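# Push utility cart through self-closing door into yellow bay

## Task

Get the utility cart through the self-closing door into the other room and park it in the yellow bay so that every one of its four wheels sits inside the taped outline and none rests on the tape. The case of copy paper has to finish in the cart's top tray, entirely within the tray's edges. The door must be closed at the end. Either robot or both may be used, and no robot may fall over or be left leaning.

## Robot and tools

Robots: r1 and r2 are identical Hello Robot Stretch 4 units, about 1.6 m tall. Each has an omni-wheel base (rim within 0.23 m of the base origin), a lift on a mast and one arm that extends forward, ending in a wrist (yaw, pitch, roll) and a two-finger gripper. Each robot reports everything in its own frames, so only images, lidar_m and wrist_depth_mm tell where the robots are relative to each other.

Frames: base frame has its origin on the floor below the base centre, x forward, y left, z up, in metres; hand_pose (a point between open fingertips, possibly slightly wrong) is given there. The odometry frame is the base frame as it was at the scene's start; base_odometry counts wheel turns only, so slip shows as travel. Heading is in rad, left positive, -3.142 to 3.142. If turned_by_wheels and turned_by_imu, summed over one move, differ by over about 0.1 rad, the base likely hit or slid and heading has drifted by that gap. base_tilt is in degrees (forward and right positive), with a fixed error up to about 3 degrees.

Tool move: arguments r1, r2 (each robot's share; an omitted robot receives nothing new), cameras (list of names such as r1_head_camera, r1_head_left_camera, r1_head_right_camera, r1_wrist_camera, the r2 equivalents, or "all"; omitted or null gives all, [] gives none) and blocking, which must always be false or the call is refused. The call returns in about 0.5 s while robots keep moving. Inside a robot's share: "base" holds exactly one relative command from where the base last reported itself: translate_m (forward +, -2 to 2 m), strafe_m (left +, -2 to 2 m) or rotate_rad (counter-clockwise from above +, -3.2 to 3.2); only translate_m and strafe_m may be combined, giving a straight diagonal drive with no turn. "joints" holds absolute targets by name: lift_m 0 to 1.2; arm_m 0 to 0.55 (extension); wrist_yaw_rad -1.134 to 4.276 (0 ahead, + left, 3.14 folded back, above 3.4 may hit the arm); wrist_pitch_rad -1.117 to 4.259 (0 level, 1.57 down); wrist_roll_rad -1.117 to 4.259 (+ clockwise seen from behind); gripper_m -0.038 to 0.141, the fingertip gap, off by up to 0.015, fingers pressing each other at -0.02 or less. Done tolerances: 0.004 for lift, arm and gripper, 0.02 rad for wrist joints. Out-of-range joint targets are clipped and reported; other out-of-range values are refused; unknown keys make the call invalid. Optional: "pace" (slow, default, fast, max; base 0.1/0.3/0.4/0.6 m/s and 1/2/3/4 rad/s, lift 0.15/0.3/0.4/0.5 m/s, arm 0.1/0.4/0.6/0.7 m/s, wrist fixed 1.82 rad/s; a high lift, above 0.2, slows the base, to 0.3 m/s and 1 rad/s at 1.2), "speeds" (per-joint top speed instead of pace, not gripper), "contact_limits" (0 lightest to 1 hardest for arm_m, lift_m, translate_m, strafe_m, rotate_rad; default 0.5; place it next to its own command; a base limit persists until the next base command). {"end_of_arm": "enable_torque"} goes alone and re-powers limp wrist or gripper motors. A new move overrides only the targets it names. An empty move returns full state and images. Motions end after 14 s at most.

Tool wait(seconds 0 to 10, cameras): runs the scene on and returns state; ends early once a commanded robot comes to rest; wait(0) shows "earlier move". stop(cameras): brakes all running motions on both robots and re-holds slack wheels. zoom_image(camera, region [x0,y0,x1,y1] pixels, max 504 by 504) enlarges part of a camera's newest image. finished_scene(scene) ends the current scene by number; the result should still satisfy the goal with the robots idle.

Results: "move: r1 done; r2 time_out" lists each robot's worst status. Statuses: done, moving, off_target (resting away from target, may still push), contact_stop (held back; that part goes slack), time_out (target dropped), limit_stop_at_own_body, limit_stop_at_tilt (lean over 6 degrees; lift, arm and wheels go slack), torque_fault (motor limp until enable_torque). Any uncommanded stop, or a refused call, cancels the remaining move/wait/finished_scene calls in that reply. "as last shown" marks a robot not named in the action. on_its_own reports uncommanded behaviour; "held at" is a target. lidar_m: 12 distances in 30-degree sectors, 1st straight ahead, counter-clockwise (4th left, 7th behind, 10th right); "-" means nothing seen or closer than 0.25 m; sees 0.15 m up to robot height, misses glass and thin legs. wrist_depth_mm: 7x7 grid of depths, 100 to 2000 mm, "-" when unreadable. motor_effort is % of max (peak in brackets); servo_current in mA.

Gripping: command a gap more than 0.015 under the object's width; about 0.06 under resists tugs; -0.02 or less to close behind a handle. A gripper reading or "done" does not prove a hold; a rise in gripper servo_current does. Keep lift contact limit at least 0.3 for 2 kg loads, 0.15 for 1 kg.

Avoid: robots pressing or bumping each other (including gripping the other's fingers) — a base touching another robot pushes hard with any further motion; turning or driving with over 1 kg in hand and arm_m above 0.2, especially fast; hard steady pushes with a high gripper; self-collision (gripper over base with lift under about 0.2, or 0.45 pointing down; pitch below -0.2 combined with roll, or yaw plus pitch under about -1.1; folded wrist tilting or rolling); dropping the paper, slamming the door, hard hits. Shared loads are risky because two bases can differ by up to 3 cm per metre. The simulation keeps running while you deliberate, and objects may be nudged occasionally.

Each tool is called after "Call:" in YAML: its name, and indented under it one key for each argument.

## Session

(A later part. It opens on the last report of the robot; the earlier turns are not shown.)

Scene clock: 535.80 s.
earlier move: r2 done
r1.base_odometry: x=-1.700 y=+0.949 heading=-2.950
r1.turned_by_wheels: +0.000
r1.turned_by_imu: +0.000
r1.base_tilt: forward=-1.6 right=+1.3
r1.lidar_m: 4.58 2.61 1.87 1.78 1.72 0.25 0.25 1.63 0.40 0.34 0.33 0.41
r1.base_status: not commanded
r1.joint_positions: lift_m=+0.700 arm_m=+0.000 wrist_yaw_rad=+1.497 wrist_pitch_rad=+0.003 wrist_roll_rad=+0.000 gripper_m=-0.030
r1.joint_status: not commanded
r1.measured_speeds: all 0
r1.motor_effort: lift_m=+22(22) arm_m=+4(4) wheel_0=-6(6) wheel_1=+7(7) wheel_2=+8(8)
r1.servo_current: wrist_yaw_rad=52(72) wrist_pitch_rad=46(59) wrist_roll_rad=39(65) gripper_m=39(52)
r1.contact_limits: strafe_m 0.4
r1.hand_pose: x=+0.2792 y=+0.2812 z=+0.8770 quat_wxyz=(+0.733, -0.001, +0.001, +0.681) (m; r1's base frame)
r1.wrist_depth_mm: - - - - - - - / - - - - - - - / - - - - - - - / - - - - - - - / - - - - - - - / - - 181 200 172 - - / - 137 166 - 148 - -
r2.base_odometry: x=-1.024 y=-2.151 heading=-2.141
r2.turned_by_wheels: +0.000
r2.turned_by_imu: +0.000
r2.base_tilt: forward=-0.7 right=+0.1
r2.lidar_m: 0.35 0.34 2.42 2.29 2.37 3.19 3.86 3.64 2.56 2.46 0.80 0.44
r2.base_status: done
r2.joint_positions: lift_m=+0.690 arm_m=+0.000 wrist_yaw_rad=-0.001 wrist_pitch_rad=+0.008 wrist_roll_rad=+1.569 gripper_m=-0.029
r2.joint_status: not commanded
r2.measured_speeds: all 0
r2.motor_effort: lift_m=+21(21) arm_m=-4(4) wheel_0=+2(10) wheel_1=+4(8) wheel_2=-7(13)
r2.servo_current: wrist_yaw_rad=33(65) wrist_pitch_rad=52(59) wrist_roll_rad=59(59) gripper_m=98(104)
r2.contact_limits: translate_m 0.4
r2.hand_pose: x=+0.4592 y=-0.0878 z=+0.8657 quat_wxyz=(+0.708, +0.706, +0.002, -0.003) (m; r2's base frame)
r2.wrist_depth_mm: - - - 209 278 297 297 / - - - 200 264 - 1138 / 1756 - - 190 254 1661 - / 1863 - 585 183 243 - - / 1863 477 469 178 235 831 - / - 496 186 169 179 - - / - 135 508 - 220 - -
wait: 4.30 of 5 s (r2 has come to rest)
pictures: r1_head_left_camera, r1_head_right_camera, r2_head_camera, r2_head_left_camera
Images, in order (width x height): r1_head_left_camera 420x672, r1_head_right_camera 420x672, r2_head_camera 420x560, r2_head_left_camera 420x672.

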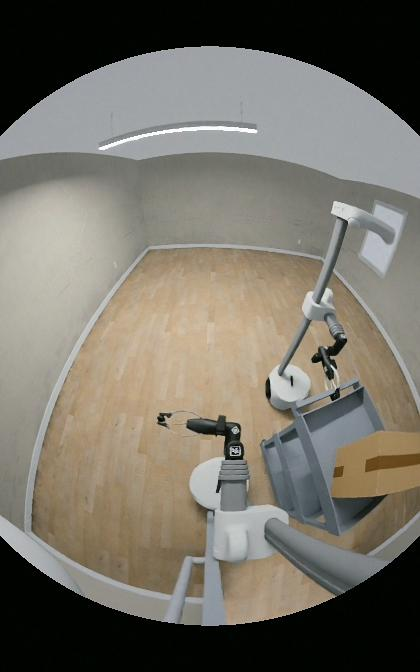

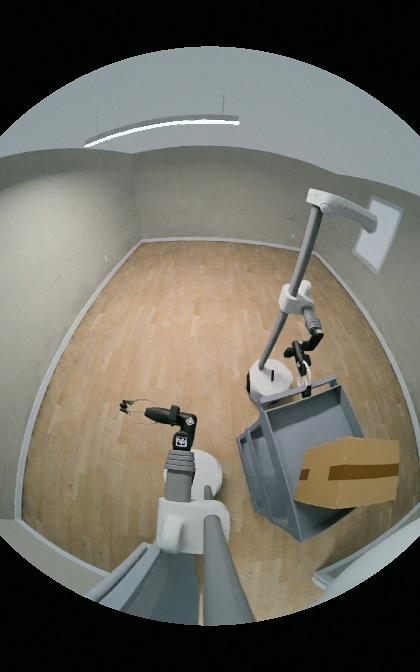

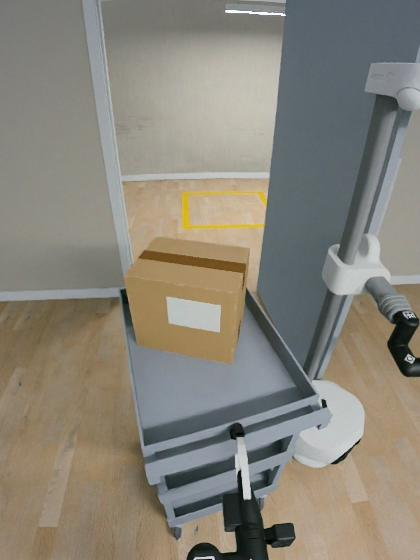

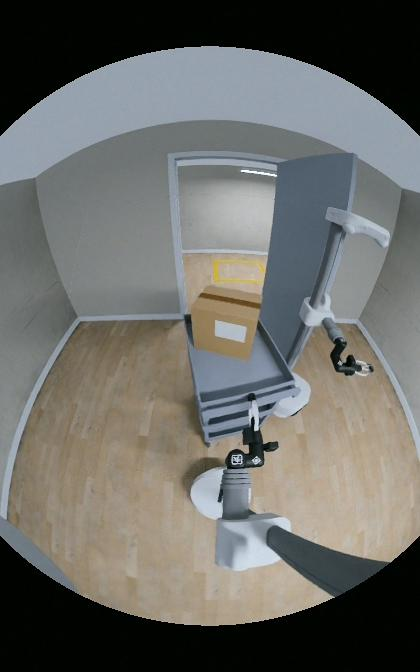

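Call:
move:
  blocking: false
  r2: {"base":{"strafe_m":0.15},"pace":"slow"}
  cameras: []

Call:
wait:
  seconds: 2.5
  cameras: ["r2_head_camera","r2_head_left_camera","r1_head_right_camera"]

Scene clock: 544.30 s.
move: r2 moving
r1: as last shown
r1.lidar_m: 4.58 2.61 1.91 1.80 1.71 0.27 0.25 1.62 0.41 0.34 0.34 0.41
r1.motor_effort: lift_m=+22(22) arm_m=+4(4) wheel_0=-5(6) wheel_1=+7(7) wheel_2=+8(8)
r1.servo_current: wrist_yaw_rad=46(59) wrist_pitch_rad=39(52) wrist_roll_rad=33(52) gripper_m=39(46)
r1.contact_limits: strafe_m 0.4
r1.wrist_depth_mm: - - - - - - - / - - - - - - - / - - - - - - - / - - - - - - - / - - - - - - - / - - 181 200 172 - - / - 137 167 - 148 - -
r2.base_odometry: x=-1.012 y=-2.159 heading=-2.142
r2.turned_by_wheels: +0.000
r2.turned_by_imu: +0.000
r2.base_tilt: forward=-0.7 right=+0.1
r2.lidar_m: 0.34 0.37 2.39 2.28 2.36 3.11 3.84 3.63 2.59 2.46 0.82 0.46
r2.base_status: strafe_m moving
r2.joint_positions: lift_m=+0.690 arm_m=+0.000 wrist_yaw_rad=-0.002 wrist_pitch_rad=+0.008 wrist_roll_rad=+1.569 gripper_m=-0.029
r2.joint_status: not commanded
r2.measured_speeds: translate_m=+0.000 strafe_m=+0.056 rotate_rad=+0.001 lift_m=+0.000 arm_m=+0.000 wrist_yaw_rad=+0.000 wrist_pitch_rad=+0.000 wrist_roll_rad=+0.000
r2.motor_effort: lift_m=+21(21) arm_m=-4(4) wheel_0=-17(17) wheel_1=+7(9) wheel_2=+0(6)
r2.servo_current: wrist_yaw_rad=52(52) wrist_pitch_rad=52(59) wrist_roll_rad=46(59) gripper_m=98(98)
r2.hand_pose: x=+0.4591 y=-0.0881 z=+0.8657 quat_wxyz=(+0.708, +0.706, +0.002, -0.004) (m; r2's base frame)
r2.wrist_depth_mm: - - - 205 277 298 298 / - - - 199 263 - 1098 / 1756 - - 190 253 1708 - / 1863 - 564 182 243 - - / 1808 477 469 177 236 831 - / - 496 186 169 180 - - / - 135 512 - 221 - -
pictures: none
No camera images: "cameras" was empty.

Scene clock: 546.43 s.
earlier move: r2 done
r1.base_odometry: x=-1.700 y=+0.949 heading=-2.950
r1.turned_by_wheels: +0.000
r1.turned_by_imu: +0.000
r1.base_tilt: forward=-1.6 right=+1.3
r1.lidar_m: 4.58 2.61 1.88 1.80 1.75 0.25 0.25 1.61 0.42 0.39 0.41 0.87
r1.base_status: not commanded
r1.joint_positions: lift_m=+0.700 arm_m=+0.000 wrist_yaw_rad=+1.497 wrist_pitch_rad=+0.003 wrist_roll_rad=+0.000 gripper_m=-0.030
r1.joint_status: not commanded
r1.measured_speeds: all 0
r1.motor_effort: lift_m=+22(22) arm_m=+4(4) wheel_0=-6(6) wheel_1=+7(7) wheel_2=+8(8)
r1.servo_current: wrist_yaw_rad=59(78) wrist_pitch_rad=39(52) wrist_roll_rad=52(65) gripper_m=46(52)
r1.contact_limits: strafe_m 0.4
r1.hand_pose: x=+0.2792 y=+0.2812 z=+0.8770 quat_wxyz=(+0.733, -0.001, +0.001, +0.681) (m; r1's base frame)
r1.wrist_depth_mm: - - - - - - - / - - - - - - - / - - - - - - - / - - - - - - - / - - - - - - - / - - 181 200 172 - - / - 137 167 - 149 - -
r2.base_odometry: x=-0.898 y=-2.232 heading=-2.142
r2.turned_by_wheels: +0.000
r2.turned_by_imu: +0.000
r2.base_tilt: forward=-0.7 right=+0.0
r2.lidar_m: 0.37 0.42 2.24 2.14 2.19 2.92 3.87 3.81 2.75 2.59 0.92 0.43
r2.base_status: done
r2.joint_positions: lift_m=+0.690 arm_m=+0.000 wrist_yaw_rad=-0.002 wrist_pitch_rad=+0.008 wrist_roll_rad=+1.569 gripper_m=-0.029
r2.joint_status: not commanded
r2.measured_speeds: all 0
r2.motor_effort: lift_m=+21(21) arm_m=-4(4) wheel_0=-6(17) wheel_1=+3(9) wheel_2=+0(6)
r2.servo_current: wrist_yaw_rad=39(59) wrist_pitch_rad=46(59) wrist_roll_rad=39(59) gripper_m=98(98)
r2.hand_pose: x=+0.4591 y=-0.0881 z=+0.8657 quat_wxyz=(+0.708, +0.706, +0.002, -0.004) (m; r2's base frame)
r2.wrist_depth_mm: - - - 169 230 - 1138 / - - - 170 230 741 - / 1756 - 530 170 231 809 - / 1756 473 462 229 231 831 - / 1756 - 512 170 231 842 - / - 569 186 170 179 - - / - - - - 233 1576 -
wait: 2.13 of 2.5 s (r2 has come to rest)
pictures: r1_head_right_camera, r2_head_camera, r2_head_left_camera
Images, in order (width x height): r1_head_right_camera 420x672, r2_head_camera 420x560, r2_head_left_camera 420x672.

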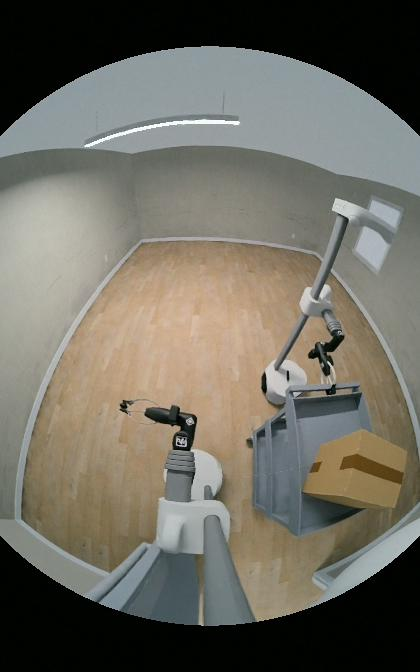

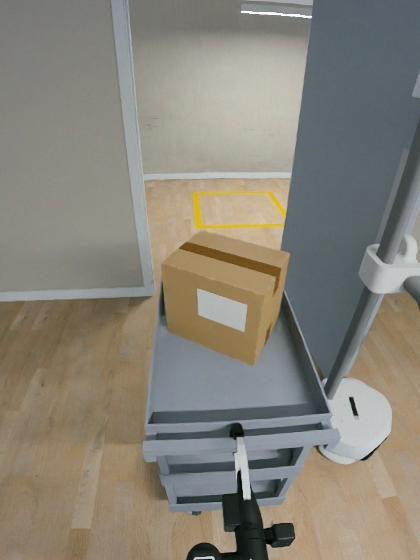

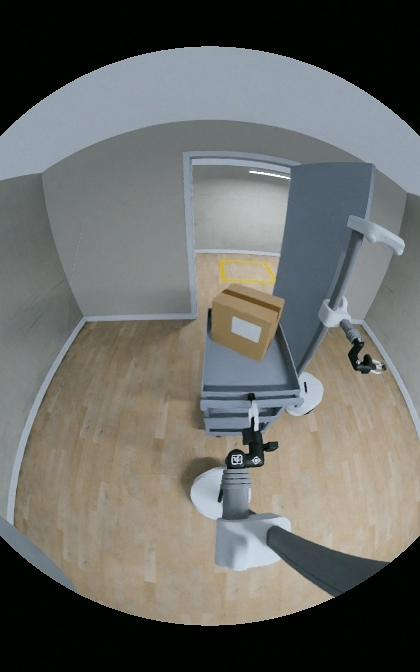

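Call:
move:
  blocking: false
  r2: {"base":{"translate_m":0.45,"strafe_m":-0.03},"pace":"slow","contact_limits":{"translate_m":0.4}}
  cameras: []

Call:
wait:
  seconds: 6
  cameras: ["r2_head_camera","r2_head_left_camera","r1_head_right_camera"]

Scene clock: 554.80 s.
move: r2 moving
r1: as last shown
r1.lidar_m: 4.57 2.62 1.88 1.81 1.74 0.26 0.26 1.62 0.41 0.38 0.43 0.86
r1.servo_current: wrist_yaw_rad=46(59) wrist_pitch_rad=46(52) wrist_roll_rad=65(65) gripper_m=39(46)
r1.contact_limits: strafe_m 0.4
r1.wrist_depth_mm: - - - - - - - / - - - - - - - / - - - - - - - / - - - - - - - / - - - - - - - / - - 181 200 172 - - / - 137 166 - 148 - -
r2.base_odometry: x=-0.905 y=-2.242 heading=-2.141
r2.turned_by_wheels: +0.000
r2.turned_by_imu: +0.001
r2.base_tilt: forward=-0.7 right=+0.1
r2.lidar_m: 0.39 0.41 2.27 2.15 2.22 2.92 3.89 3.83 2.74 2.58 0.91 0.40
r2.base_status: translate_m moving; strafe_m moving
r2.joint_positions: lift_m=+0.690 arm_m=+0.000 wrist_yaw_rad=-0.002 wrist_pitch_rad=+0.008 wrist_roll_rad=+1.569 gripper_m=-0.029
r2.joint_status: not commanded
r2.measured_speeds: translate_m=+0.048 strafe_m=-0.003 rotate_rad=+0.001 lift_m=+0.000 arm_m=+0.000 wrist_yaw_rad=+0.000 wrist_pitch_rad=+0.000 wrist_roll_rad=+0.000
r2.motor_effort: lift_m=+21(21) arm_m=-4(4) wheel_0=+6(8) wheel_1=+7(7) wheel_2=-12(12)
r2.servo_current: wrist_yaw_rad=46(52) wrist_pitch_rad=46(52) wrist_roll_rad=46(52) gripper_m=91(98)
r2.contact_limits: translate_m 0.4
r2.hand_pose: x=+0.4591 y=-0.0881 z=+0.8657 quat_wxyz=(+0.708, +0.706, +0.002, -0.004) (m; r2's base frame)
r2.wrist_depth_mm: - - - 168 229 - 1138 / - - - 168 229 741 - / 1708 - 535 169 229 809 - / 1756 469 462 229 229 831 - / 1756 - 508 169 230 842 - / - 564 185 170 178 - - / - 135 - - 231 1537 -
pictures: none
No camera images: "cameras" was empty.

Scene clock: 560.10 s.
earlier move: r2 done
r1.base_odometry: x=-1.700 y=+0.949 heading=-2.950
r1.turned_by_wheels: +0.000
r1.turned_by_imu: +0.000
r1.base_tilt: forward=-1.6 right=+1.3
r1.lidar_m: 4.57 2.59 1.88 1.80 1.75 0.25 0.25 0.49 0.39 0.36 0.58 4.10
r1.base_status: not commanded
r1.joint_positions: lift_m=+0.700 arm_m=+0.000 wrist_yaw_rad=+1.497 wrist_pitch_rad=+0.003 wrist_roll_rad=+0.000 gripper_m=-0.030
r1.joint_status: not commanded
r1.measured_speeds: all 0
r1.motor_effort: lift_m=+22(22) arm_m=+4(4) wheel_0=-6(7) wheel_1=+7(8) wheel_2=+8(8)
r1.servo_current: wrist_yaw_rad=65(72) wrist_pitch_rad=46(52) wrist_roll_rad=46(65) gripper_m=39(52)
r1.contact_limits: strafe_m 0.4
r1.hand_pose: x=+0.2792 y=+0.2812 z=+0.8770 quat_wxyz=(+0.733, -0.001, +0.001, +0.681) (m; r1's base frame)
r1.wrist_depth_mm: - - - - - - - / - - - - - - - / - - - - - - - / - - - - - - - / - - - - - - - / - - 181 200 172 - - / - 136 167 - 148 - -
r2.base_odometry: x=-1.166 y=-2.594 heading=-2.141
r2.turned_by_wheels: +0.000
r2.turned_by_imu: +0.002
r2.base_tilt: forward=-0.7 right=+0.1
r2.lidar_m: 0.41 0.44 2.19 2.19 2.28 3.02 - 3.77 2.67 0.69 0.58 0.41
r2.base_status: done
r2.joint_positions: lift_m=+0.690 arm_m=+0.000 wrist_yaw_rad=-0.001 wrist_pitch_rad=+0.008 wrist_roll_rad=+1.569 gripper_m=-0.029
r2.joint_status: not commanded
r2.measured_speeds: all 0
r2.motor_effort: lift_m=+21(21) arm_m=-4(4) wheel_0=+5(13) wheel_1=+5(8) wheel_2=-5(13)
r2.servo_current: wrist_yaw_rad=52(59) wrist_pitch_rad=59(59) wrist_roll_rad=46(59) gripper_m=98(104)
r2.contact_limits: translate_m 0.4
r2.hand_pose: x=+0.4592 y=-0.0876 z=+0.8657 quat_wxyz=(+0.708, +0.706, +0.003, -0.003) (m; r2's base frame)
r2.wrist_depth_mm: - - - 150 208 - - / - - 559 154 213 788 - / - 459 442 157 217 809 - / - 500 480 162 223 831 - / - - 549 166 228 - - / - - 184 169 179 - - / - 135 - - - 133 492
wait: 5.30 of 6 s (r2 has come to rest)
pictures: r1_head_right_camera, r2_head_camera, r2_head_left_camera
Images, in order (width x height): r1_head_right_camera 420x672, r2_head_camera 420x560, r2_head_left_camera 420x672.

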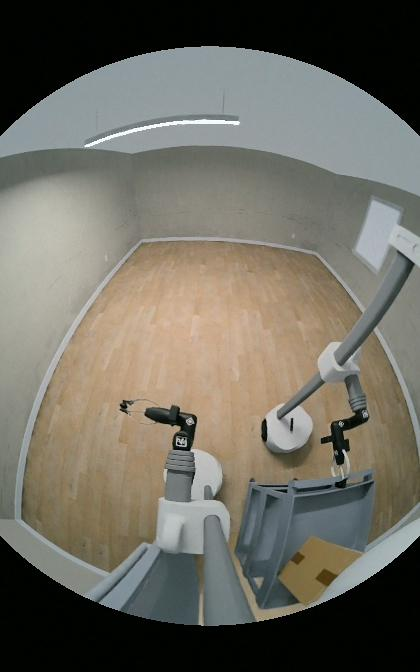

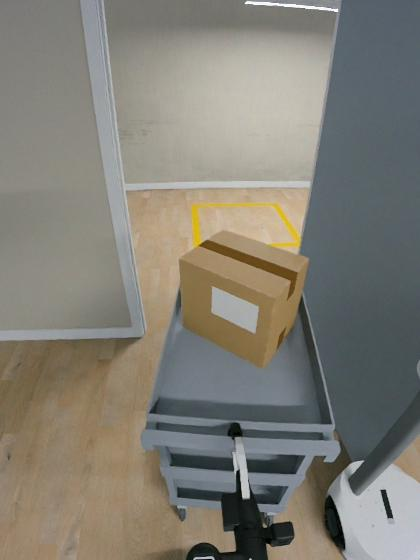

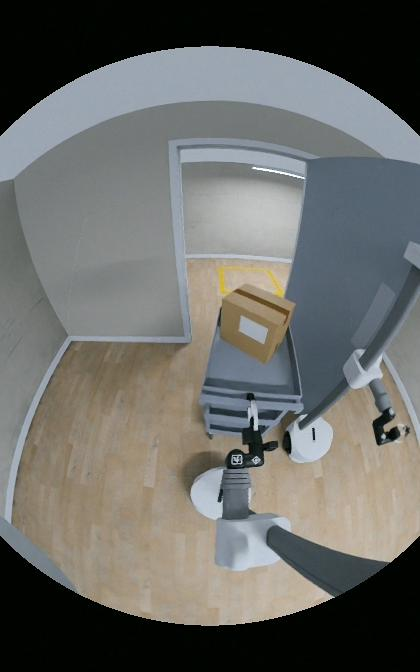

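Call:
move:
  blocking: false
  r2: {"base":{"translate_m":0.32,"strafe_m":-0.05},"pace":"slow","contact_limits":{"translate_m":0.4}}
  cameras: []

Call:
wait:
  seconds: 5
  cameras: ["r2_head_camera","r2_head_left_camera","r1_head_right_camera"]

Scene clock: 569.37 s.
move: r2 moving
r1: as last shown
r1.lidar_m: 4.57 2.61 1.89 1.80 1.74 0.25 0.25 0.51 0.38 0.35 0.59 4.09
r1.motor_effort: lift_m=+22(22) arm_m=+4(4) wheel_0=-6(6) wheel_1=+7(7) wheel_2=+8(8)
r1.servo_current: wrist_yaw_rad=39(65) wrist_pitch_rad=52(52) wrist_roll_rad=26(72) gripper_m=39(46)
r1.contact_limits: strafe_m 0.4
r1.wrist_depth_mm: - - - - - - - / - - - - - - - / - - - - - - - / - - - - - - - / - - - - - - - / - - 181 200 172 - - / - 137 167 - 149 - -
r2.base_odometry: x=-1.174 y=-2.604 heading=-2.141
r2.turned_by_wheels: +0.000
r2.turned_by_imu: +0.001
r2.base_tilt: forward=-0.7 right=+0.1
r2.lidar_m: 0.40 0.41 2.19 2.19 2.25 3.01 - 3.77 2.66 0.70 0.56 0.43
r2.base_status: translate_m moving; strafe_m moving
r2.joint_positions: lift_m=+0.690 arm_m=+0.000 wrist_yaw_rad=-0.001 wrist_pitch_rad=+0.008 wrist_roll_rad=+1.569 gripper_m=-0.029
r2.joint_status: not commanded
r2.measured_speeds: translate_m=+0.050 strafe_m=-0.007 rotate_rad=+0.002 lift_m=+0.000 arm_m=+0.000 wrist_yaw_rad=+0.000 wrist_pitch_rad=+0.000 wrist_roll_rad=+0.000
r2.motor_effort: lift_m=+21(21) arm_m=-4(4) wheel_0=+7(10) wheel_1=+7(8) wheel_2=-10(12)
r2.servo_current: wrist_yaw_rad=52(52) wrist_pitch_rad=52(59) wrist_roll_rad=39(59) gripper_m=91(98)
r2.contact_limits: translate_m 0.4
r2.hand_pose: x=+0.4592 y=-0.0876 z=+0.8657 quat_wxyz=(+0.708, +0.706, +0.003, -0.003) (m; r2's base frame)
r2.wrist_depth_mm: - - - 150 207 - - / - - 559 153 212 798 - / - 459 449 157 217 809 - / - 500 480 162 222 831 - / - - 549 166 227 - - / - - 185 168 179 - - / - 135 - - - 133 492
pictures: none
No camera images: "cameras" was empty.

Scene clock: 573.37 s.
earlier move: r2 done
r1.base_odometry: x=-1.700 y=+0.949 heading=-2.950
r1.turned_by_wheels: +0.000
r1.turned_by_imu: +0.000
r1.base_tilt: forward=-1.6 right=+1.2
r1.lidar_m: 4.55 2.63 1.89 1.79 1.77 0.25 0.25 0.49 0.48 0.45 0.49 4.08
r1.base_status: not commanded
r1.joint_positions: lift_m=+0.700 arm_m=+0.000 wrist_yaw_rad=+1.497 wrist_pitch_rad=+0.003 wrist_roll_rad=+0.000 gripper_m=-0.030
r1.joint_status: not commanded
r1.measured_speeds: all 0
r1.motor_effort: lift_m=+22(22) arm_m=+4(4) wheel_0=-6(6) wheel_1=+7(7) wheel_2=+8(8)
r1.servo_current: wrist_yaw_rad=33(72) wrist_pitch_rad=46(52) wrist_roll_rad=52(72) gripper_m=46(52)
r1.contact_limits: strafe_m 0.4
r1.hand_pose: x=+0.2792 y=+0.2812 z=+0.8770 quat_wxyz=(+0.733, -0.001, +0.001, +0.681) (m; r1's base frame)
r1.wrist_depth_mm: - - - - - - - / - - - - - - - / - - - - - - - / - - - - - - - / - - - - - - - / - - 181 200 172 - - / - 137 166 - 148 - -
r2.base_odometry: x=-1.380 y=-2.837 heading=-2.141
r2.turned_by_wheels: +0.000
r2.turned_by_imu: +0.001
r2.base_tilt: forward=-0.6 right=+0.1
r2.lidar_m: 0.41 0.46 1.76 2.25 2.33 3.12 - 3.68 0.64 0.47 0.49 0.41
r2.base_status: done
r2.joint_positions: lift_m=+0.690 arm_m=+0.000 wrist_yaw_rad=-0.001 wrist_pitch_rad=+0.008 wrist_roll_rad=+1.569 gripper_m=-0.029
r2.joint_status: not commanded
r2.measured_speeds: all 0
r2.motor_effort: lift_m=+21(21) arm_m=-4(4) wheel_0=+6(12) wheel_1=+4(8) wheel_2=-6(12)
r2.servo_current: wrist_yaw_rad=46(59) wrist_pitch_rad=46(59) wrist_roll_rad=52(59) gripper_m=98(104)
r2.contact_limits: translate_m 0.4
r2.hand_pose: x=+0.4592 y=-0.0876 z=+0.8657 quat_wxyz=(+0.708, +0.706, +0.003, -0.003) (m; r2's base frame)
r2.wrist_depth_mm: - - - 145 202 - - / - - 517 148 207 - - / - 449 439 153 213 - - / - - 484 160 219 831 - / - - 569 164 227 - - / - - 185 169 179 564 - / - - - - - - 477
wait: 4.00 of 5 s (r2 has come to rest)
pictures: r1_head_right_camera, r2_head_camera, r2_head_left_camera
Images, in order (width x height): r1_head_right_camera 420x672, r2_head_camera 420x560, r2_head_left_camera 420x672.

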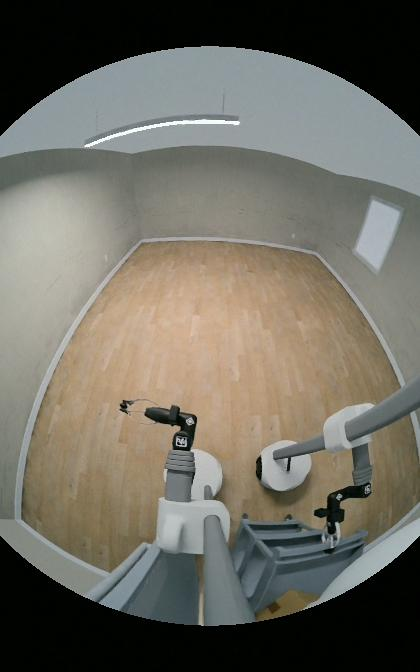

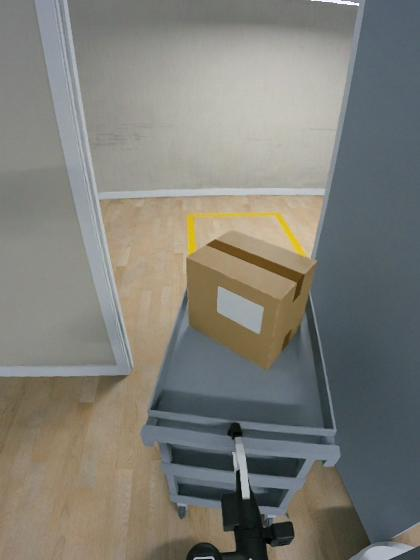

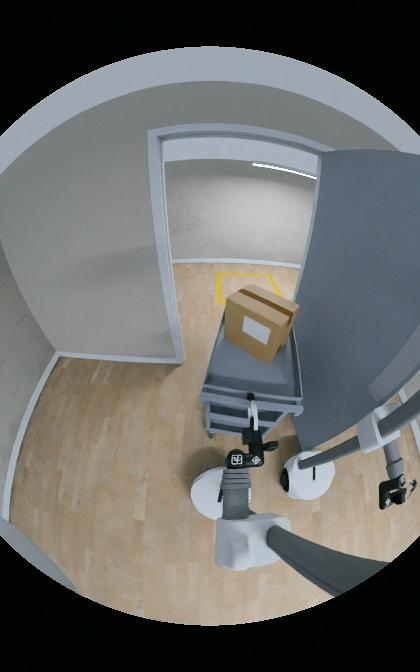

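Call:
move:
  blocking: false
  r2: {"base":{"translate_m":0.3,"strafe_m":-0.1},"pace":"slow","contact_limits":{"translate_m":0.4}}
  cameras: []

Call:
wait:
  seconds: 5
  cameras: ["r2_head_camera","r2_head_left_camera","r1_head_right_camera"]

Scene clock: 580.10 s.
move: r2 moving
r1: as last shown
r1.base_tilt: forward=-1.6 right=+1.3
r1.lidar_m: 4.55 2.60 1.88 1.80 1.73 0.27 0.25 0.49 0.45 0.44 0.50 4.09
r1.motor_effort: lift_m=+22(22) arm_m=+4(4) wheel_0=-5(6) wheel_1=+7(7) wheel_2=+8(8)
r1.servo_current: wrist_yaw_rad=39(65) wrist_pitch_rad=46(46) wrist_roll_rad=59(65) gripper_m=39(46)
r1.contact_limits: strafe_m 0.4
r2.base_odometry: x=-1.391 y=-2.845 heading=-2.140
r2.turned_by_wheels: +0.000
r2.turned_by_imu: +0.001
r2.base_tilt: forward=-0.6 right=+0.1
r2.lidar_m: 0.40 0.45 1.71 2.24 2.36 3.14 - 3.70 0.66 0.46 0.51 0.42
r2.base_status: translate_m moving; strafe_m moving
r2.joint_positions: lift_m=+0.690 arm_m=+0.000 wrist_yaw_rad=-0.001 wrist_pitch_rad=+0.008 wrist_roll_rad=+1.569 gripper_m=-0.029
r2.joint_status: not commanded
r2.measured_speeds: translate_m=+0.048 strafe_m=-0.016 rotate_rad=+0.001 lift_m=+0.000 arm_m=+0.000 wrist_yaw_rad=+0.000 wrist_pitch_rad=+0.000 wrist_roll_rad=+0.000
r2.motor_effort: lift_m=+21(21) arm_m=-4(4) wheel_0=+5(12) wheel_1=+6(7) wheel_2=-9(12)
r2.servo_current: wrist_yaw_rad=46(52) wrist_pitch_rad=46(52) wrist_roll_rad=52(52) gripper_m=91(98)
r2.contact_limits: translate_m 0.4
r2.hand_pose: x=+0.4592 y=-0.0876 z=+0.8657 quat_wxyz=(+0.708, +0.706, +0.003, -0.003) (m; r2's base frame)
r2.wrist_depth_mm: - - - 144 200 - - / - - 512 148 206 - - / - 445 439 152 213 - - / - - 488 159 219 831 - / - - 569 164 227 - - / - - 184 168 179 564 - / - - - - - - 473
pictures: none
No camera images: "cameras" was empty.

Scene clock: 584.00 s.
earlier move: r2 done
r1.base_odometry: x=-1.700 y=+0.949 heading=-2.950
r1.turned_by_wheels: +0.000
r1.turned_by_imu: +0.000
r1.base_tilt: forward=-1.6 right=+1.2
r1.lidar_m: 4.56 2.63 1.87 1.81 1.75 0.25 0.25 0.58 0.41 0.41 3.03 4.11
r1.base_status: not commanded
r1.joint_positions: lift_m=+0.700 arm_m=+0.000 wrist_yaw_rad=+1.497 wrist_pitch_rad=+0.003 wrist_roll_rad=+0.000 gripper_m=-0.030
r1.joint_status: not commanded
r1.measured_speeds: all 0
r1.motor_effort: lift_m=+22(22) arm_m=+4(4) wheel_0=-5(6) wheel_1=+7(7) wheel_2=+8(8)
r1.servo_current: wrist_yaw_rad=52(72) wrist_pitch_rad=39(52) wrist_roll_rad=46(72) gripper_m=52(52)
r1.contact_limits: strafe_m 0.4
r1.hand_pose: x=+0.2792 y=+0.2812 z=+0.8770 quat_wxyz=(+0.733, -0.001, +0.001, +0.681) (m; r1's base frame)
r1.wrist_depth_mm: - - - - - - - / - - - - - - - / - - - - - - - / - - - - - - - / - - - - - - - / - - 181 200 172 - - / - 137 166 - 148 - -
r2.base_odometry: x=-1.626 y=-3.035 heading=-2.140
r2.turned_by_wheels: +0.000
r2.turned_by_imu: +0.002
r2.base_tilt: forward=-0.7 right=+0.1
r2.lidar_m: 0.39 0.43 1.35 2.35 2.45 3.27 - 3.52 0.40 0.40 0.57 0.41
r2.base_status: done
r2.joint_positions: lift_m=+0.690 arm_m=+0.000 wrist_yaw_rad=+0.000 wrist_pitch_rad=+0.008 wrist_roll_rad=+1.569 gripper_m=-0.029
r2.joint_status: not commanded
r2.measured_speeds: all 0
r2.motor_effort: lift_m=+21(21) arm_m=-3(4) wheel_0=+7(14) wheel_1=+4(8) wheel_2=-5(12)
r2.servo_current: wrist_yaw_rad=39(59) wrist_pitch_rad=46(59) wrist_roll_rad=33(59) gripper_m=98(104)
r2.contact_limits: translate_m 0.4
r2.hand_pose: x=+0.4593 y=-0.0873 z=+0.8657 quat_wxyz=(+0.708, +0.706, +0.003, -0.003) (m; r2's base frame)
r2.wrist_depth_mm: - - - 148 206 - - / - - 549 152 211 788 - / - 452 449 156 216 809 - / - - 480 160 222 842 - / - - 554 166 227 - - / - - 185 169 178 - - / - - - - - 1464 488
wait: 3.90 of 5 s (r2 has come to rest)
pictures: r1_head_right_camera, r2_head_camera, r2_head_left_camera
Images, in order (width x height): r1_head_right_camera 420x672, r2_head_camera 420x560, r2_head_left_camera 420x672.

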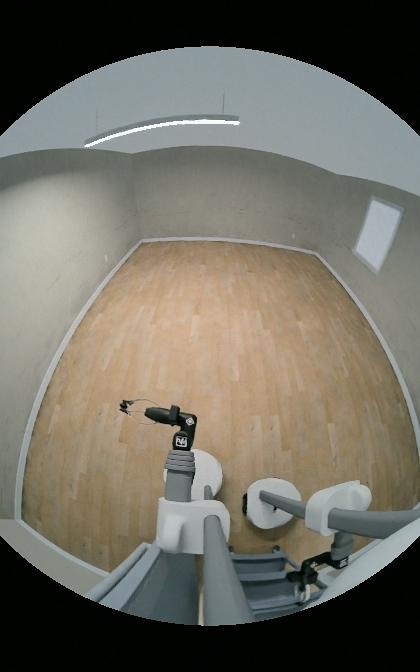

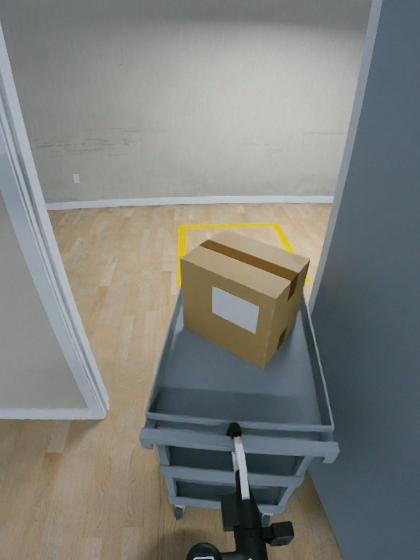

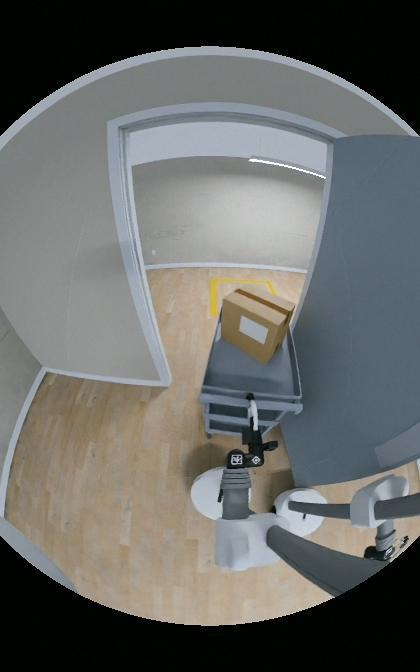

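Call:
move:
  blocking: false
  r2: {"base":{"translate_m":0.4,"strafe_m":-0.05},"pace":"slow","contact_limits":{"translate_m":0.4}}
  cameras: []

Call:
wait:
  seconds: 5.5
  cameras: ["r2_head_camera","r2_head_left_camera","r2_head_right_camera"]

Scene clock: 595.00 s.
move: r2 moving
r1: as last shown
r1.lidar_m: 4.56 2.61 1.88 1.80 1.74 0.26 0.26 0.60 0.40 0.41 3.03 4.09
r1.servo_current: wrist_yaw_rad=39(65) wrist_pitch_rad=46(52) wrist_roll_rad=39(59) gripper_m=46(46)
r1.contact_limits: strafe_m 0.4
r1.wrist_depth_mm: - - - - - - - / - - - - - - - / - - - - - - - / - - - - - - - / - - - - - - - / - - 180 200 172 - - / - 137 167 - 149 - -
r2.base_odometry: x=-1.634 y=-3.045 heading=-2.140
r2.turned_by_wheels: +0.000
r2.turned_by_imu: +0.001
r2.base_tilt: forward=-0.7 right=+0.0
r2.lidar_m: 0.40 0.45 1.34 2.33 2.46 3.29 - 3.52 0.40 0.42 0.60 0.41
r2.base_status: translate_m moving; strafe_m moving
r2.joint_positions: lift_m=+0.690 arm_m=+0.000 wrist_yaw_rad=+0.000 wrist_pitch_rad=+0.008 wrist_roll_rad=+1.569 gripper_m=-0.029
r2.joint_status: not commanded
r2.measured_speeds: translate_m=+0.049 strafe_m=-0.006 rotate_rad=-0.001 lift_m=+0.000 arm_m=+0.000 wrist_yaw_rad=+0.000 wrist_pitch_rad=+0.000 wrist_roll_rad=+0.000
r2.motor_effort: lift_m=+21(21) arm_m=-3(4) wheel_0=+10(16) wheel_1=+5(7) wheel_2=-10(11)
r2.servo_current: wrist_yaw_rad=46(59) wrist_pitch_rad=52(59) wrist_roll_rad=52(59) gripper_m=98(104)
r2.contact_limits: translate_m 0.4
r2.hand_pose: x=+0.4593 y=-0.0873 z=+0.8657 quat_wxyz=(+0.708, +0.706, +0.003, -0.003) (m; r2's base frame)
r2.wrist_depth_mm: - - - 149 205 - - / - - 549 153 211 798 - / - 455 445 156 216 809 - / - - 484 160 222 831 - / - - 554 165 228 - - / - - 185 169 179 - - / - - - - - 1537 488
pictures: none
No camera images: "cameras" was empty.

Scene clock: 599.80 s.
earlier move: r2 done
r1.base_odometry: x=-1.700 y=+0.949 heading=-2.950
r1.turned_by_wheels: +0.000
r1.turned_by_imu: +0.000
r1.base_tilt: forward=-1.6 right=+1.2
r1.lidar_m: 4.55 2.62 1.88 1.79 1.75 0.25 0.25 0.59 0.63 2.94 3.04 4.06
r1.base_status: not commanded
r1.joint_positions: lift_m=+0.700 arm_m=+0.000 wrist_yaw_rad=+1.497 wrist_pitch_rad=+0.003 wrist_roll_rad=+0.000 gripper_m=-0.030
r1.joint_status: not commanded
r1.measured_speeds: all 0
r1.motor_effort: lift_m=+22(22) arm_m=+4(4) wheel_0=-6(6) wheel_1=+7(7) wheel_2=+8(8)
r1.servo_current: wrist_yaw_rad=46(91) wrist_pitch_rad=39(52) wrist_roll_rad=46(78) gripper_m=39(52)
r1.contact_limits: strafe_m 0.4
r1.hand_pose: x=+0.2792 y=+0.2812 z=+0.8770 quat_wxyz=(+0.733, -0.001, +0.001, +0.681) (m; r1's base frame)
r1.wrist_depth_mm: - - - - - - - / - - - - - - - / - - - - - - - / - - - - - - - / - - - - - - - / - - 181 200 172 - - / - 137 167 - 149 - -
r2.base_odometry: x=-1.884 y=-3.345 heading=-2.140
r2.turned_by_wheels: +0.000
r2.turned_by_imu: +0.000
r2.base_tilt: forward=-0.7 right=+0.1
r2.lidar_m: 0.40 0.48 0.77 2.08 2.50 3.36 - 0.57 0.51 0.45 0.49 0.41
r2.base_status: done
r2.joint_positions: lift_m=+0.690 arm_m=+0.000 wrist_yaw_rad=-0.001 wrist_pitch_rad=+0.008 wrist_roll_rad=+1.569 gripper_m=-0.029
r2.joint_status: not commanded
r2.measured_speeds: all 0
r2.motor_effort: lift_m=+21(21) arm_m=-4(4) wheel_0=+2(16) wheel_1=+3(7) wheel_2=-6(12)
r2.servo_current: wrist_yaw_rad=39(59) wrist_pitch_rad=46(59) wrist_roll_rad=39(65) gripper_m=98(104)
r2.contact_limits: translate_m 0.4
r2.hand_pose: x=+0.4592 y=-0.0876 z=+0.8657 quat_wxyz=(+0.708, +0.706, +0.002, -0.003) (m; r2's base frame)
r2.wrist_depth_mm: - - - 143 200 750 - / - - 508 147 206 - - / - 439 442 152 212 - - / - - 496 159 218 809 - / - - 580 164 227 - - / - - 186 169 179 554 - / - - - - 242 1537 473
wait: 4.80 of 5.5 s (r2 has come to rest)
pictures: r2_head_camera, r2_head_left_camera, r2_head_right_camera
Images, in order (width x height): r2_head_camera 420x560, r2_head_left_camera 420x672, r2_head_right_camera 420x672.

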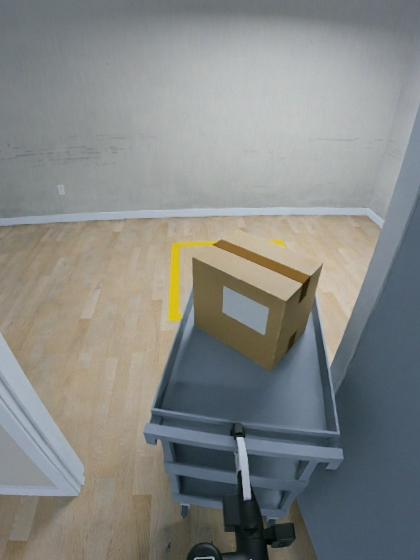

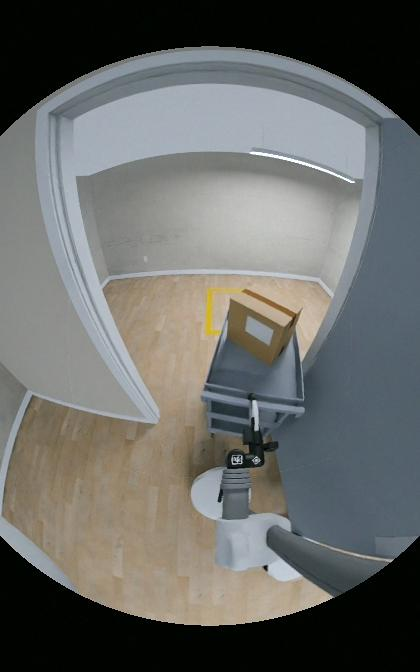

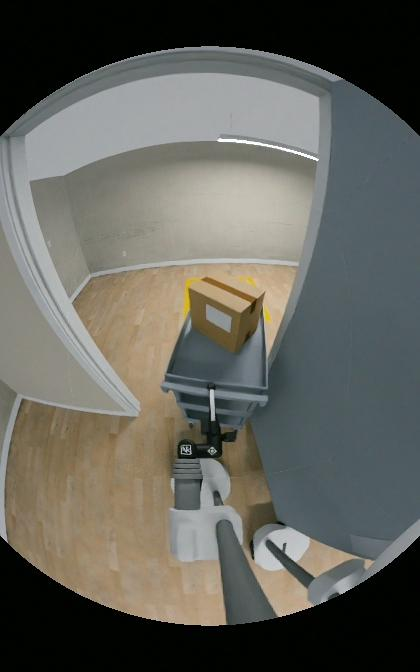

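Call:
zoom_image:
  camera: "r2_head_camera"
  region: [240, 240, 420, 500]

Call:
zoom_image:
  camera: "r2_head_right_camera"
  region: [150, 270, 350, 470]

Scaled by 1.938 from the camera's 420x560 image, which has a finer 1200x1600 frame.

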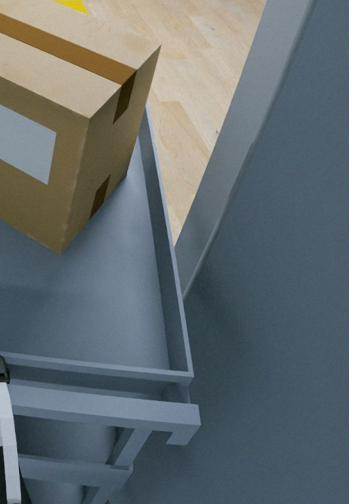

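Scaled by 2.520 from the camera's 420x672 image, which has a finer 600x960 frame.

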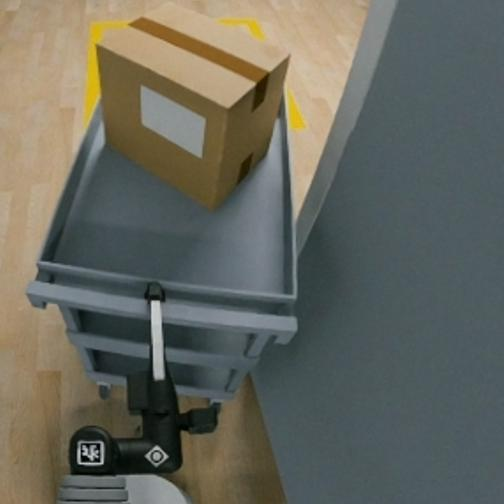

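Call:
move:
  blocking: false
  r2: {"base":{"translate_m":0.12,"strafe_m":0.06},"pace":"slow","contact_limits":{"translate_m":0.3}}
  cameras: []

Call:
wait:
  seconds: 2.5
  cameras: ["r2_head_camera","r2_head_left_camera","r2_head_right_camera"]

Scene clock: 615.90 s.
move: r2 moving
r1: as last shown
r1.lidar_m: 4.57 2.61 1.89 1.79 1.74 0.25 0.25 0.62 0.66 2.93 3.04 4.09
r1.servo_current: wrist_yaw_rad=59(59) wrist_pitch_rad=39(46) wrist_roll_rad=46(59) gripper_m=46(46)
r1.contact_limits: strafe_m 0.4
r1.wrist_depth_mm: - - - - - - - / - - - - - - - / - - - - - - - / - - - - - - - / - - - - - - - / - - 181 200 172 - - / - 137 167 - 148 - -
r2.base_odometry: x=-1.885 y=-3.359 heading=-2.141
r2.turned_by_wheels: +0.000
r2.turned_by_imu: +0.000
r2.base_tilt: forward=-0.7 right=+0.1
r2.lidar_m: 0.39 0.48 0.76 2.03 2.50 3.39 - 0.60 0.54 0.47 0.50 0.41
r2.base_status: translate_m moving; strafe_m moving
r2.joint_positions: lift_m=+0.690 arm_m=+0.000 wrist_yaw_rad=-0.001 wrist_pitch_rad=+0.008 wrist_roll_rad=+1.569 gripper_m=-0.029
r2.joint_status: not commanded
r2.measured_speeds: translate_m=+0.050 strafe_m=+0.025 rotate_rad=+0.000 lift_m=+0.000 arm_m=+0.000 wrist_yaw_rad=+0.000 wrist_pitch_rad=+0.000 wrist_roll_rad=+0.000
r2.motor_effort: lift_m=+21(21) arm_m=-3(4) wheel_0=+2(6) wheel_1=+8(8) wheel_2=-14(14)
r2.servo_current: wrist_yaw_rad=46(59) wrist_pitch_rad=46(52) wrist_roll_rad=52(52) gripper_m=91(98)
r2.contact_limits: translate_m 0.3
r2.hand_pose: x=+0.4592 y=-0.0878 z=+0.8657 quat_wxyz=(+0.708, +0.706, +0.002, -0.003) (m; r2's base frame)
r2.wrist_depth_mm: - - - 141 198 - - / - - 496 145 205 - - / - 439 439 151 211 - - / - - 496 158 219 809 - / - - 580 163 227 - - / - - 185 169 179 549 - / - - - - 243 1537 466
pictures: none
No camera images: "cameras" was empty.

Scene clock: 617.93 s.
earlier move: r2 done
r1.base_odometry: x=-1.700 y=+0.949 heading=-2.950
r1.turned_by_wheels: +0.000
r1.turned_by_imu: +0.000
r1.base_tilt: forward=-1.6 right=+1.3
r1.lidar_m: 4.57 2.59 1.87 1.80 1.74 0.25 0.25 0.73 0.79 2.91 3.06 4.11
r1.base_status: not commanded
r1.joint_positions: lift_m=+0.700 arm_m=+0.000 wrist_yaw_rad=+1.497 wrist_pitch_rad=+0.003 wrist_roll_rad=+0.000 gripper_m=-0.030
r1.joint_status: not commanded
r1.measured_speeds: all 0
r1.motor_effort: lift_m=+22(22) arm_m=+4(4) wheel_0=-6(6) wheel_1=+7(8) wheel_2=+8(8)
r1.servo_current: wrist_yaw_rad=59(72) wrist_pitch_rad=39(52) wrist_roll_rad=39(59) gripper_m=39(52)
r1.contact_limits: strafe_m 0.4
r1.hand_pose: x=+0.2792 y=+0.2812 z=+0.8770 quat_wxyz=(+0.733, -0.001, +0.001, +0.681) (m; r1's base frame)
r1.wrist_depth_mm: - - - - - - - / - - - - - - - / - - - - - - - / - - - - - - - / - - - - - - - / - - 181 200 172 - - / - 137 166 - 148 - -
r2.base_odometry: x=-1.898 y=-3.478 heading=-2.140
r2.turned_by_wheels: +0.000
r2.turned_by_imu: +0.000
r2.base_tilt: forward=-0.7 right=+0.1
r2.lidar_m: 0.43 0.71 0.67 1.64 2.44 3.27 - 0.74 0.57 0.50 0.53 0.39
r2.base_status: done
r2.joint_positions: lift_m=+0.690 arm_m=+0.000 wrist_yaw_rad=-0.001 wrist_pitch_rad=+0.008 wrist_roll_rad=+1.569 gripper_m=-0.029
r2.joint_status: not commanded
r2.measured_speeds: all 0
r2.motor_effort: lift_m=+21(21) arm_m=-4(4) wheel_0=+2(7) wheel_1=+5(9) wheel_2=-6(14)
r2.servo_current: wrist_yaw_rad=33(59) wrist_pitch_rad=52(59) wrist_roll_rad=59(65) gripper_m=91(104)
r2.contact_limits: translate_m 0.3
r2.hand_pose: x=+0.4592 y=-0.0878 z=+0.8657 quat_wxyz=(+0.708, +0.706, +0.002, -0.003) (m; r2's base frame)
r2.wrist_depth_mm: - - 500 127 180 - - / - 430 418 132 190 - - / - 462 449 139 202 - - / - - 539 148 215 - - / - - - 156 224 - - / - - 184 167 179 1537 488 / - - - - - 1576 452
wait: 2.03 of 2.5 s (r2 has come to rest)
pictures: r2_head_camera, r2_head_left_camera, r2_head_right_camera
Images, in order (width x height): r2_head_camera 420x560, r2_head_left_camera 420x672, r2_head_right_camera 420x672.

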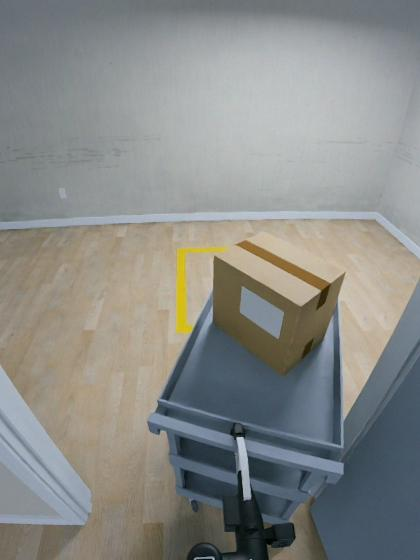

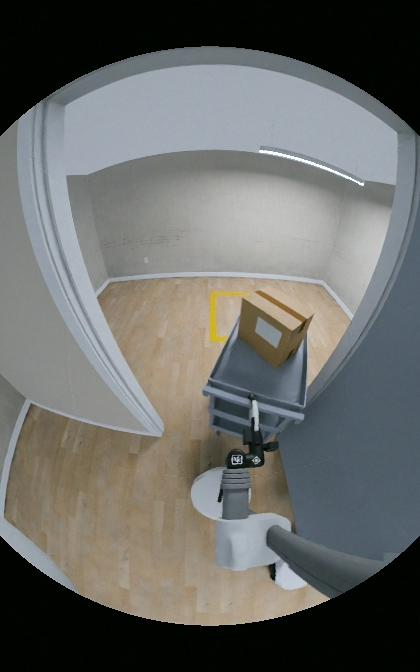

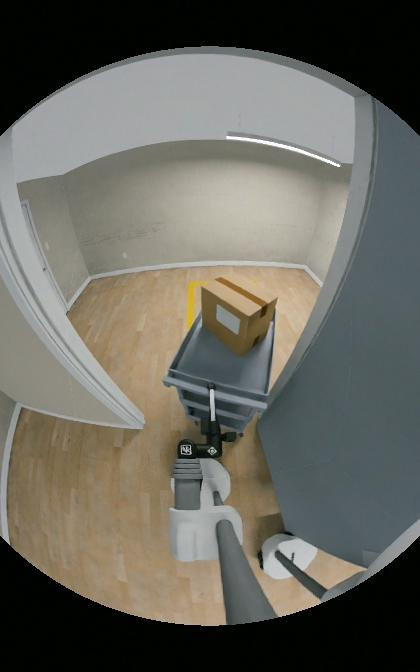

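Call:
move:
  blocking: false
  r2: {"base":{"rotate_rad":0.15},"pace":"slow"}
  cameras: []

Call:
wait:
  seconds: 1.5
  cameras: []

Call:
move:
  blocking: false
  r2: {"base":{"translate_m":0.25,"strafe_m":-0.05},"pace":"slow","contact_limits":{"translate_m":0.3}}
  cameras: []

Call:
wait:
  seconds: 4
  cameras: ["r2_head_camera","r2_head_left_camera","r2_head_right_camera"]

Scene clock: 626.93 s.
move: r2 moving
r1: as last shown
r1.lidar_m: 4.56 2.61 1.90 1.79 1.73 0.25 0.25 0.71 0.79 2.93 3.04 4.07
r1.motor_effort: lift_m=+22(22) arm_m=+4(4) wheel_0=-6(6) wheel_1=+7(7) wheel_2=+8(8)
r1.servo_current: wrist_yaw_rad=59(65) wrist_pitch_rad=46(46) wrist_roll_rad=65(65) gripper_m=46(46)
r1.contact_limits: strafe_m 0.4
r1.wrist_depth_mm: - - - - - - - / - - - - - - - / - - - - - - - / - - - - - - - / - - - - - - - / - - 181 200 172 - - / - 137 167 - 148 - -
r2.base_odometry: x=-1.898 y=-3.478 heading=-2.029
r2.turned_by_wheels: +0.112
r2.turned_by_imu: +0.109
r2.base_tilt: forward=-0.7 right=+0.1
r2.lidar_m: 0.42 0.67 0.71 2.36 2.51 3.70 - 0.73 0.55 0.51 0.55 0.36
r2.base_status: rotate_rad moving
r2.joint_positions: lift_m=+0.690 arm_m=+0.000 wrist_yaw_rad=-0.005 wrist_pitch_rad=+0.008 wrist_roll_rad=+1.569 gripper_m=-0.029
r2.joint_status: not commanded
r2.measured_speeds: translate_m=+0.001 strafe_m=+0.002 rotate_rad=+0.288 lift_m=+0.000 arm_m=+0.000 wrist_yaw_rad=+0.000 wrist_pitch_rad=+0.000 wrist_roll_rad=+0.000
r2.motor_effort: lift_m=+21(21) arm_m=-4(4) wheel_0=-9(13) wheel_1=-6(9) wheel_2=-7(12)
r2.servo_current: wrist_yaw_rad=52(52) wrist_pitch_rad=59(59) wrist_roll_rad=39(52) gripper_m=91(98)
r2.hand_pose: x=+0.4589 y=-0.0888 z=+0.8657 quat_wxyz=(+0.708, +0.706, +0.001, -0.004) (m; r2's base frame)
r2.wrist_depth_mm: - 387 387 104 159 - - / - 399 404 113 172 - - / - - 492 119 186 - - / - - 621 131 202 - - / - - - 147 221 1708 - / - - 186 160 178 1464 473 / - - - - - 1576 1160
pictures: none
No camera images: "cameras" was empty.

Scene clock: 627.50 s.
earlier move: r2 done
r1.base_odometry: x=-1.700 y=+0.949 heading=-2.950
r1.turned_by_wheels: +0.000
r1.turned_by_imu: +0.000
r1.base_tilt: forward=-1.6 right=+1.3
r1.lidar_m: 4.56 2.62 1.89 1.80 1.74 0.25 0.25 0.70 0.77 2.93 3.03 4.08
r1.base_status: not commanded
r1.joint_positions: lift_m=+0.700 arm_m=+0.000 wrist_yaw_rad=+1.497 wrist_pitch_rad=+0.003 wrist_roll_rad=+0.000 gripper_m=-0.030
r1.joint_status: not commanded
r1.measured_speeds: all 0
r1.motor_effort: lift_m=+22(22) arm_m=+4(4) wheel_0=-6(6) wheel_1=+7(7) wheel_2=+8(8)
r1.servo_current: wrist_yaw_rad=46(72) wrist_pitch_rad=39(46) wrist_roll_rad=33(65) gripper_m=46(46)
r1.contact_limits: strafe_m 0.4
r1.hand_pose: x=+0.2792 y=+0.2812 z=+0.8770 quat_wxyz=(+0.733, -0.001, +0.001, +0.681) (m; r1's base frame)
r1.wrist_depth_mm: - - - - - - - / - - - - - - - / - - - - - - - / - - - - - - - / - - - - - - - / - - 181 200 172 - - / - 136 167 - 149 - -
r2.base_odometry: x=-1.898 y=-3.478 heading=-1.991
r2.turned_by_wheels: +0.038
r2.turned_by_imu: +0.037
r2.base_tilt: forward=-0.7 right=+0.0
r2.lidar_m: 0.43 0.67 0.75 2.34 2.59 3.86 - 0.73 0.53 0.51 0.54 0.35
r2.base_status: done
r2.joint_positions: lift_m=+0.690 arm_m=+0.000 wrist_yaw_rad=+0.000 wrist_pitch_rad=+0.008 wrist_roll_rad=+1.569 gripper_m=-0.029
r2.joint_status: not commanded
r2.measured_speeds: all 0
r2.motor_effort: lift_m=+21(21) arm_m=-4(4) wheel_0=-4(13) wheel_1=-4(9) wheel_2=-3(12)
r2.servo_current: wrist_yaw_rad=52(52) wrist_pitch_rad=52(59) wrist_roll_rad=52(59) gripper_m=91(98)
r2.hand_pose: x=+0.4593 y=-0.0876 z=+0.8657 quat_wxyz=(+0.708, +0.706, +0.003, -0.003) (m; r2's base frame)
r2.wrist_depth_mm: - 355 355 - 149 - - / - 415 415 - 160 - - / - - 525 108 180 - - / - - - 121 196 - - / - - - 135 220 1576 508 / - - 185 155 178 1537 469 / - - - - 351 349 407
wait: 0.57 of 1.5 s (r2 has come to rest)
pictures: none
No camera images: "cameras" was empty.

Scene clock: 628.00 s.
move: r2 moving
r1: as last shown
r1.lidar_m: 4.56 2.59 1.88 1.81 1.74 0.25 0.25 0.75 0.78 2.91 3.02 4.11
r1.motor_effort: lift_m=+22(22) arm_m=+4(4) wheel_0=-5(6) wheel_1=+7(7) wheel_2=+8(8)
r1.servo_current: wrist_yaw_rad=59(59) wrist_pitch_rad=46(52) wrist_roll_rad=39(59) gripper_m=39(46)
r1.contact_limits: strafe_m 0.4
r1.wrist_depth_mm: - - - - - - - / - - - - - - - / - - - - - - - / - - - - - - - / - - - - - - - / - - 181 200 172 - - / - 137 167 - 148 - -
r2.base_odometry: x=-1.905 y=-3.488 heading=-1.991
r2.turned_by_wheels: +0.000
r2.turned_by_imu: +0.001
r2.base_tilt: forward=-0.7 right=+0.1
r2.lidar_m: 0.43 0.64 0.74 2.37 2.57 3.86 - 0.74 0.54 0.49 0.54 0.34
r2.base_status: translate_m moving; strafe_m moving
r2.joint_positions: lift_m=+0.690 arm_m=+0.000 wrist_yaw_rad=+0.000 wrist_pitch_rad=+0.008 wrist_roll_rad=+1.569 gripper_m=-0.029
r2.joint_status: not commanded
r2.measured_speeds: translate_m=+0.049 strafe_m=-0.008 rotate_rad=+0.003 lift_m=+0.000 arm_m=+0.000 wrist_yaw_rad=+0.000 wrist_pitch_rad=+0.000 wrist_roll_rad=+0.000
r2.motor_effort: lift_m=+21(21) arm_m=-4(4) wheel_0=+9(9) wheel_1=+5(6) wheel_2=-11(12)
r2.servo_current: wrist_yaw_rad=39(52) wrist_pitch_rad=46(52) wrist_roll_rad=46(52) gripper_m=98(98)
r2.contact_limits: translate_m 0.3
r2.hand_pose: x=+0.4593 y=-0.0876 z=+0.8657 quat_wxyz=(+0.708, +0.706, +0.003, -0.003) (m; r2's base frame)
r2.wrist_depth_mm: - 351 357 - 144 - - / - 415 418 - 160 - - / - - 535 106 174 - - / - - - 117 193 - - / - - - 132 217 1537 500 / - - 186 152 178 1464 466 / - - - - 349 349 407
pictures: none
No camera images: "cameras" was empty.

Scene clock: 631.30 s.
earlier move: r2 done
r1.base_odometry: x=-1.700 y=+0.949 heading=-2.950
r1.turned_by_wheels: +0.000
r1.turned_by_imu: +0.000
r1.base_tilt: forward=-1.6 right=+1.3
r1.lidar_m: 4.57 2.59 1.90 1.80 1.74 0.25 0.25 0.92 1.72 2.93 3.05 4.09
r1.base_status: not commanded
r1.joint_positions: lift_m=+0.700 arm_m=+0.000 wrist_yaw_rad=+1.497 wrist_pitch_rad=+0.003 wrist_roll_rad=+0.000 gripper_m=-0.030
r1.joint_status: not commanded
r1.measured_speeds: all 0
r1.motor_effort: lift_m=+22(22) arm_m=+3(4) wheel_0=-6(6) wheel_1=+7(7) wheel_2=+8(8)
r1.servo_current: wrist_yaw_rad=52(72) wrist_pitch_rad=46(52) wrist_roll_rad=46(72) gripper_m=46(52)
r1.contact_limits: strafe_m 0.4
r1.hand_pose: x=+0.2792 y=+0.2812 z=+0.8770 quat_wxyz=(+0.733, -0.001, +0.001, +0.681) (m; r1's base frame)
r1.wrist_depth_mm: - - - - - - - / - - - - - - - / - - - - - - - / - - - - - - - / - - - - - - - / - - 181 199 172 - - / - 137 167 - 148 - -
r2.base_odometry: x=-2.045 y=-3.686 heading=-1.991
r2.turned_by_wheels: +0.000
r2.turned_by_imu: +0.002
r2.base_tilt: forward=-0.7 right=+0.0
r2.lidar_m: 0.45 2.99 0.55 1.53 2.59 3.89 0.95 0.71 0.48 0.47 0.49 0.34
r2.base_status: done
r2.joint_positions: lift_m=+0.690 arm_m=+0.000 wrist_yaw_rad=+0.001 wrist_pitch_rad=+0.008 wrist_roll_rad=+1.569 gripper_m=-0.029
r2.joint_status: not commanded
r2.measured_speeds: all 0
r2.motor_effort: lift_m=+21(21) arm_m=-4(4) wheel_0=+7(13) wheel_1=+4(8) wheel_2=-5(12)
r2.servo_current: wrist_yaw_rad=46(65) wrist_pitch_rad=52(59) wrist_roll_rad=46(59) gripper_m=91(104)
r2.contact_limits: translate_m 0.3
r2.hand_pose: x=+0.4594 y=-0.0871 z=+0.8657 quat_wxyz=(+0.708, +0.706, +0.003, -0.002) (m; r2's base frame)
r2.wrist_depth_mm: - 355 347 - 137 - - / - 424 427 - 152 - - / - - 564 - 172 - - / - - - 108 190 554 - / - - - 126 217 1576 500 / - - 185 148 179 1537 459 / - - - - 355 347 362
wait: 3.30 of 4 s (r2 has come to rest)
pictures: r2_head_camera, r2_head_left_camera, r2_head_right_camera
Images, in order (width x height): r2_head_camera 420x560, r2_head_left_camera 420x672, r2_head_right_camera 420x672.

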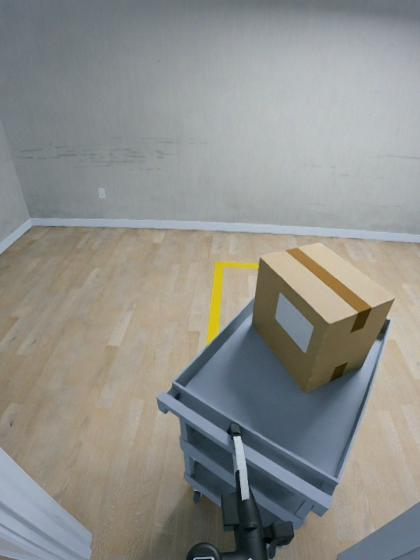

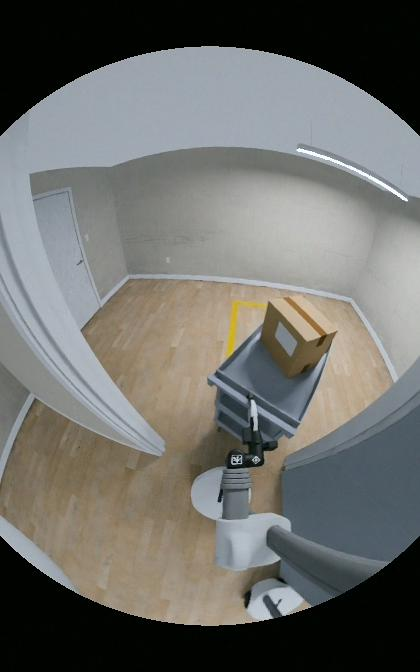

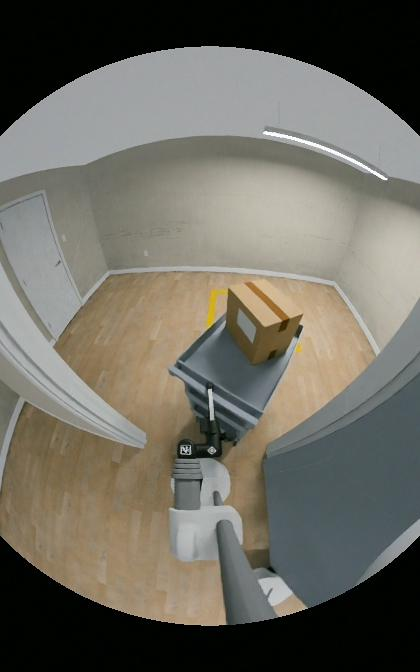

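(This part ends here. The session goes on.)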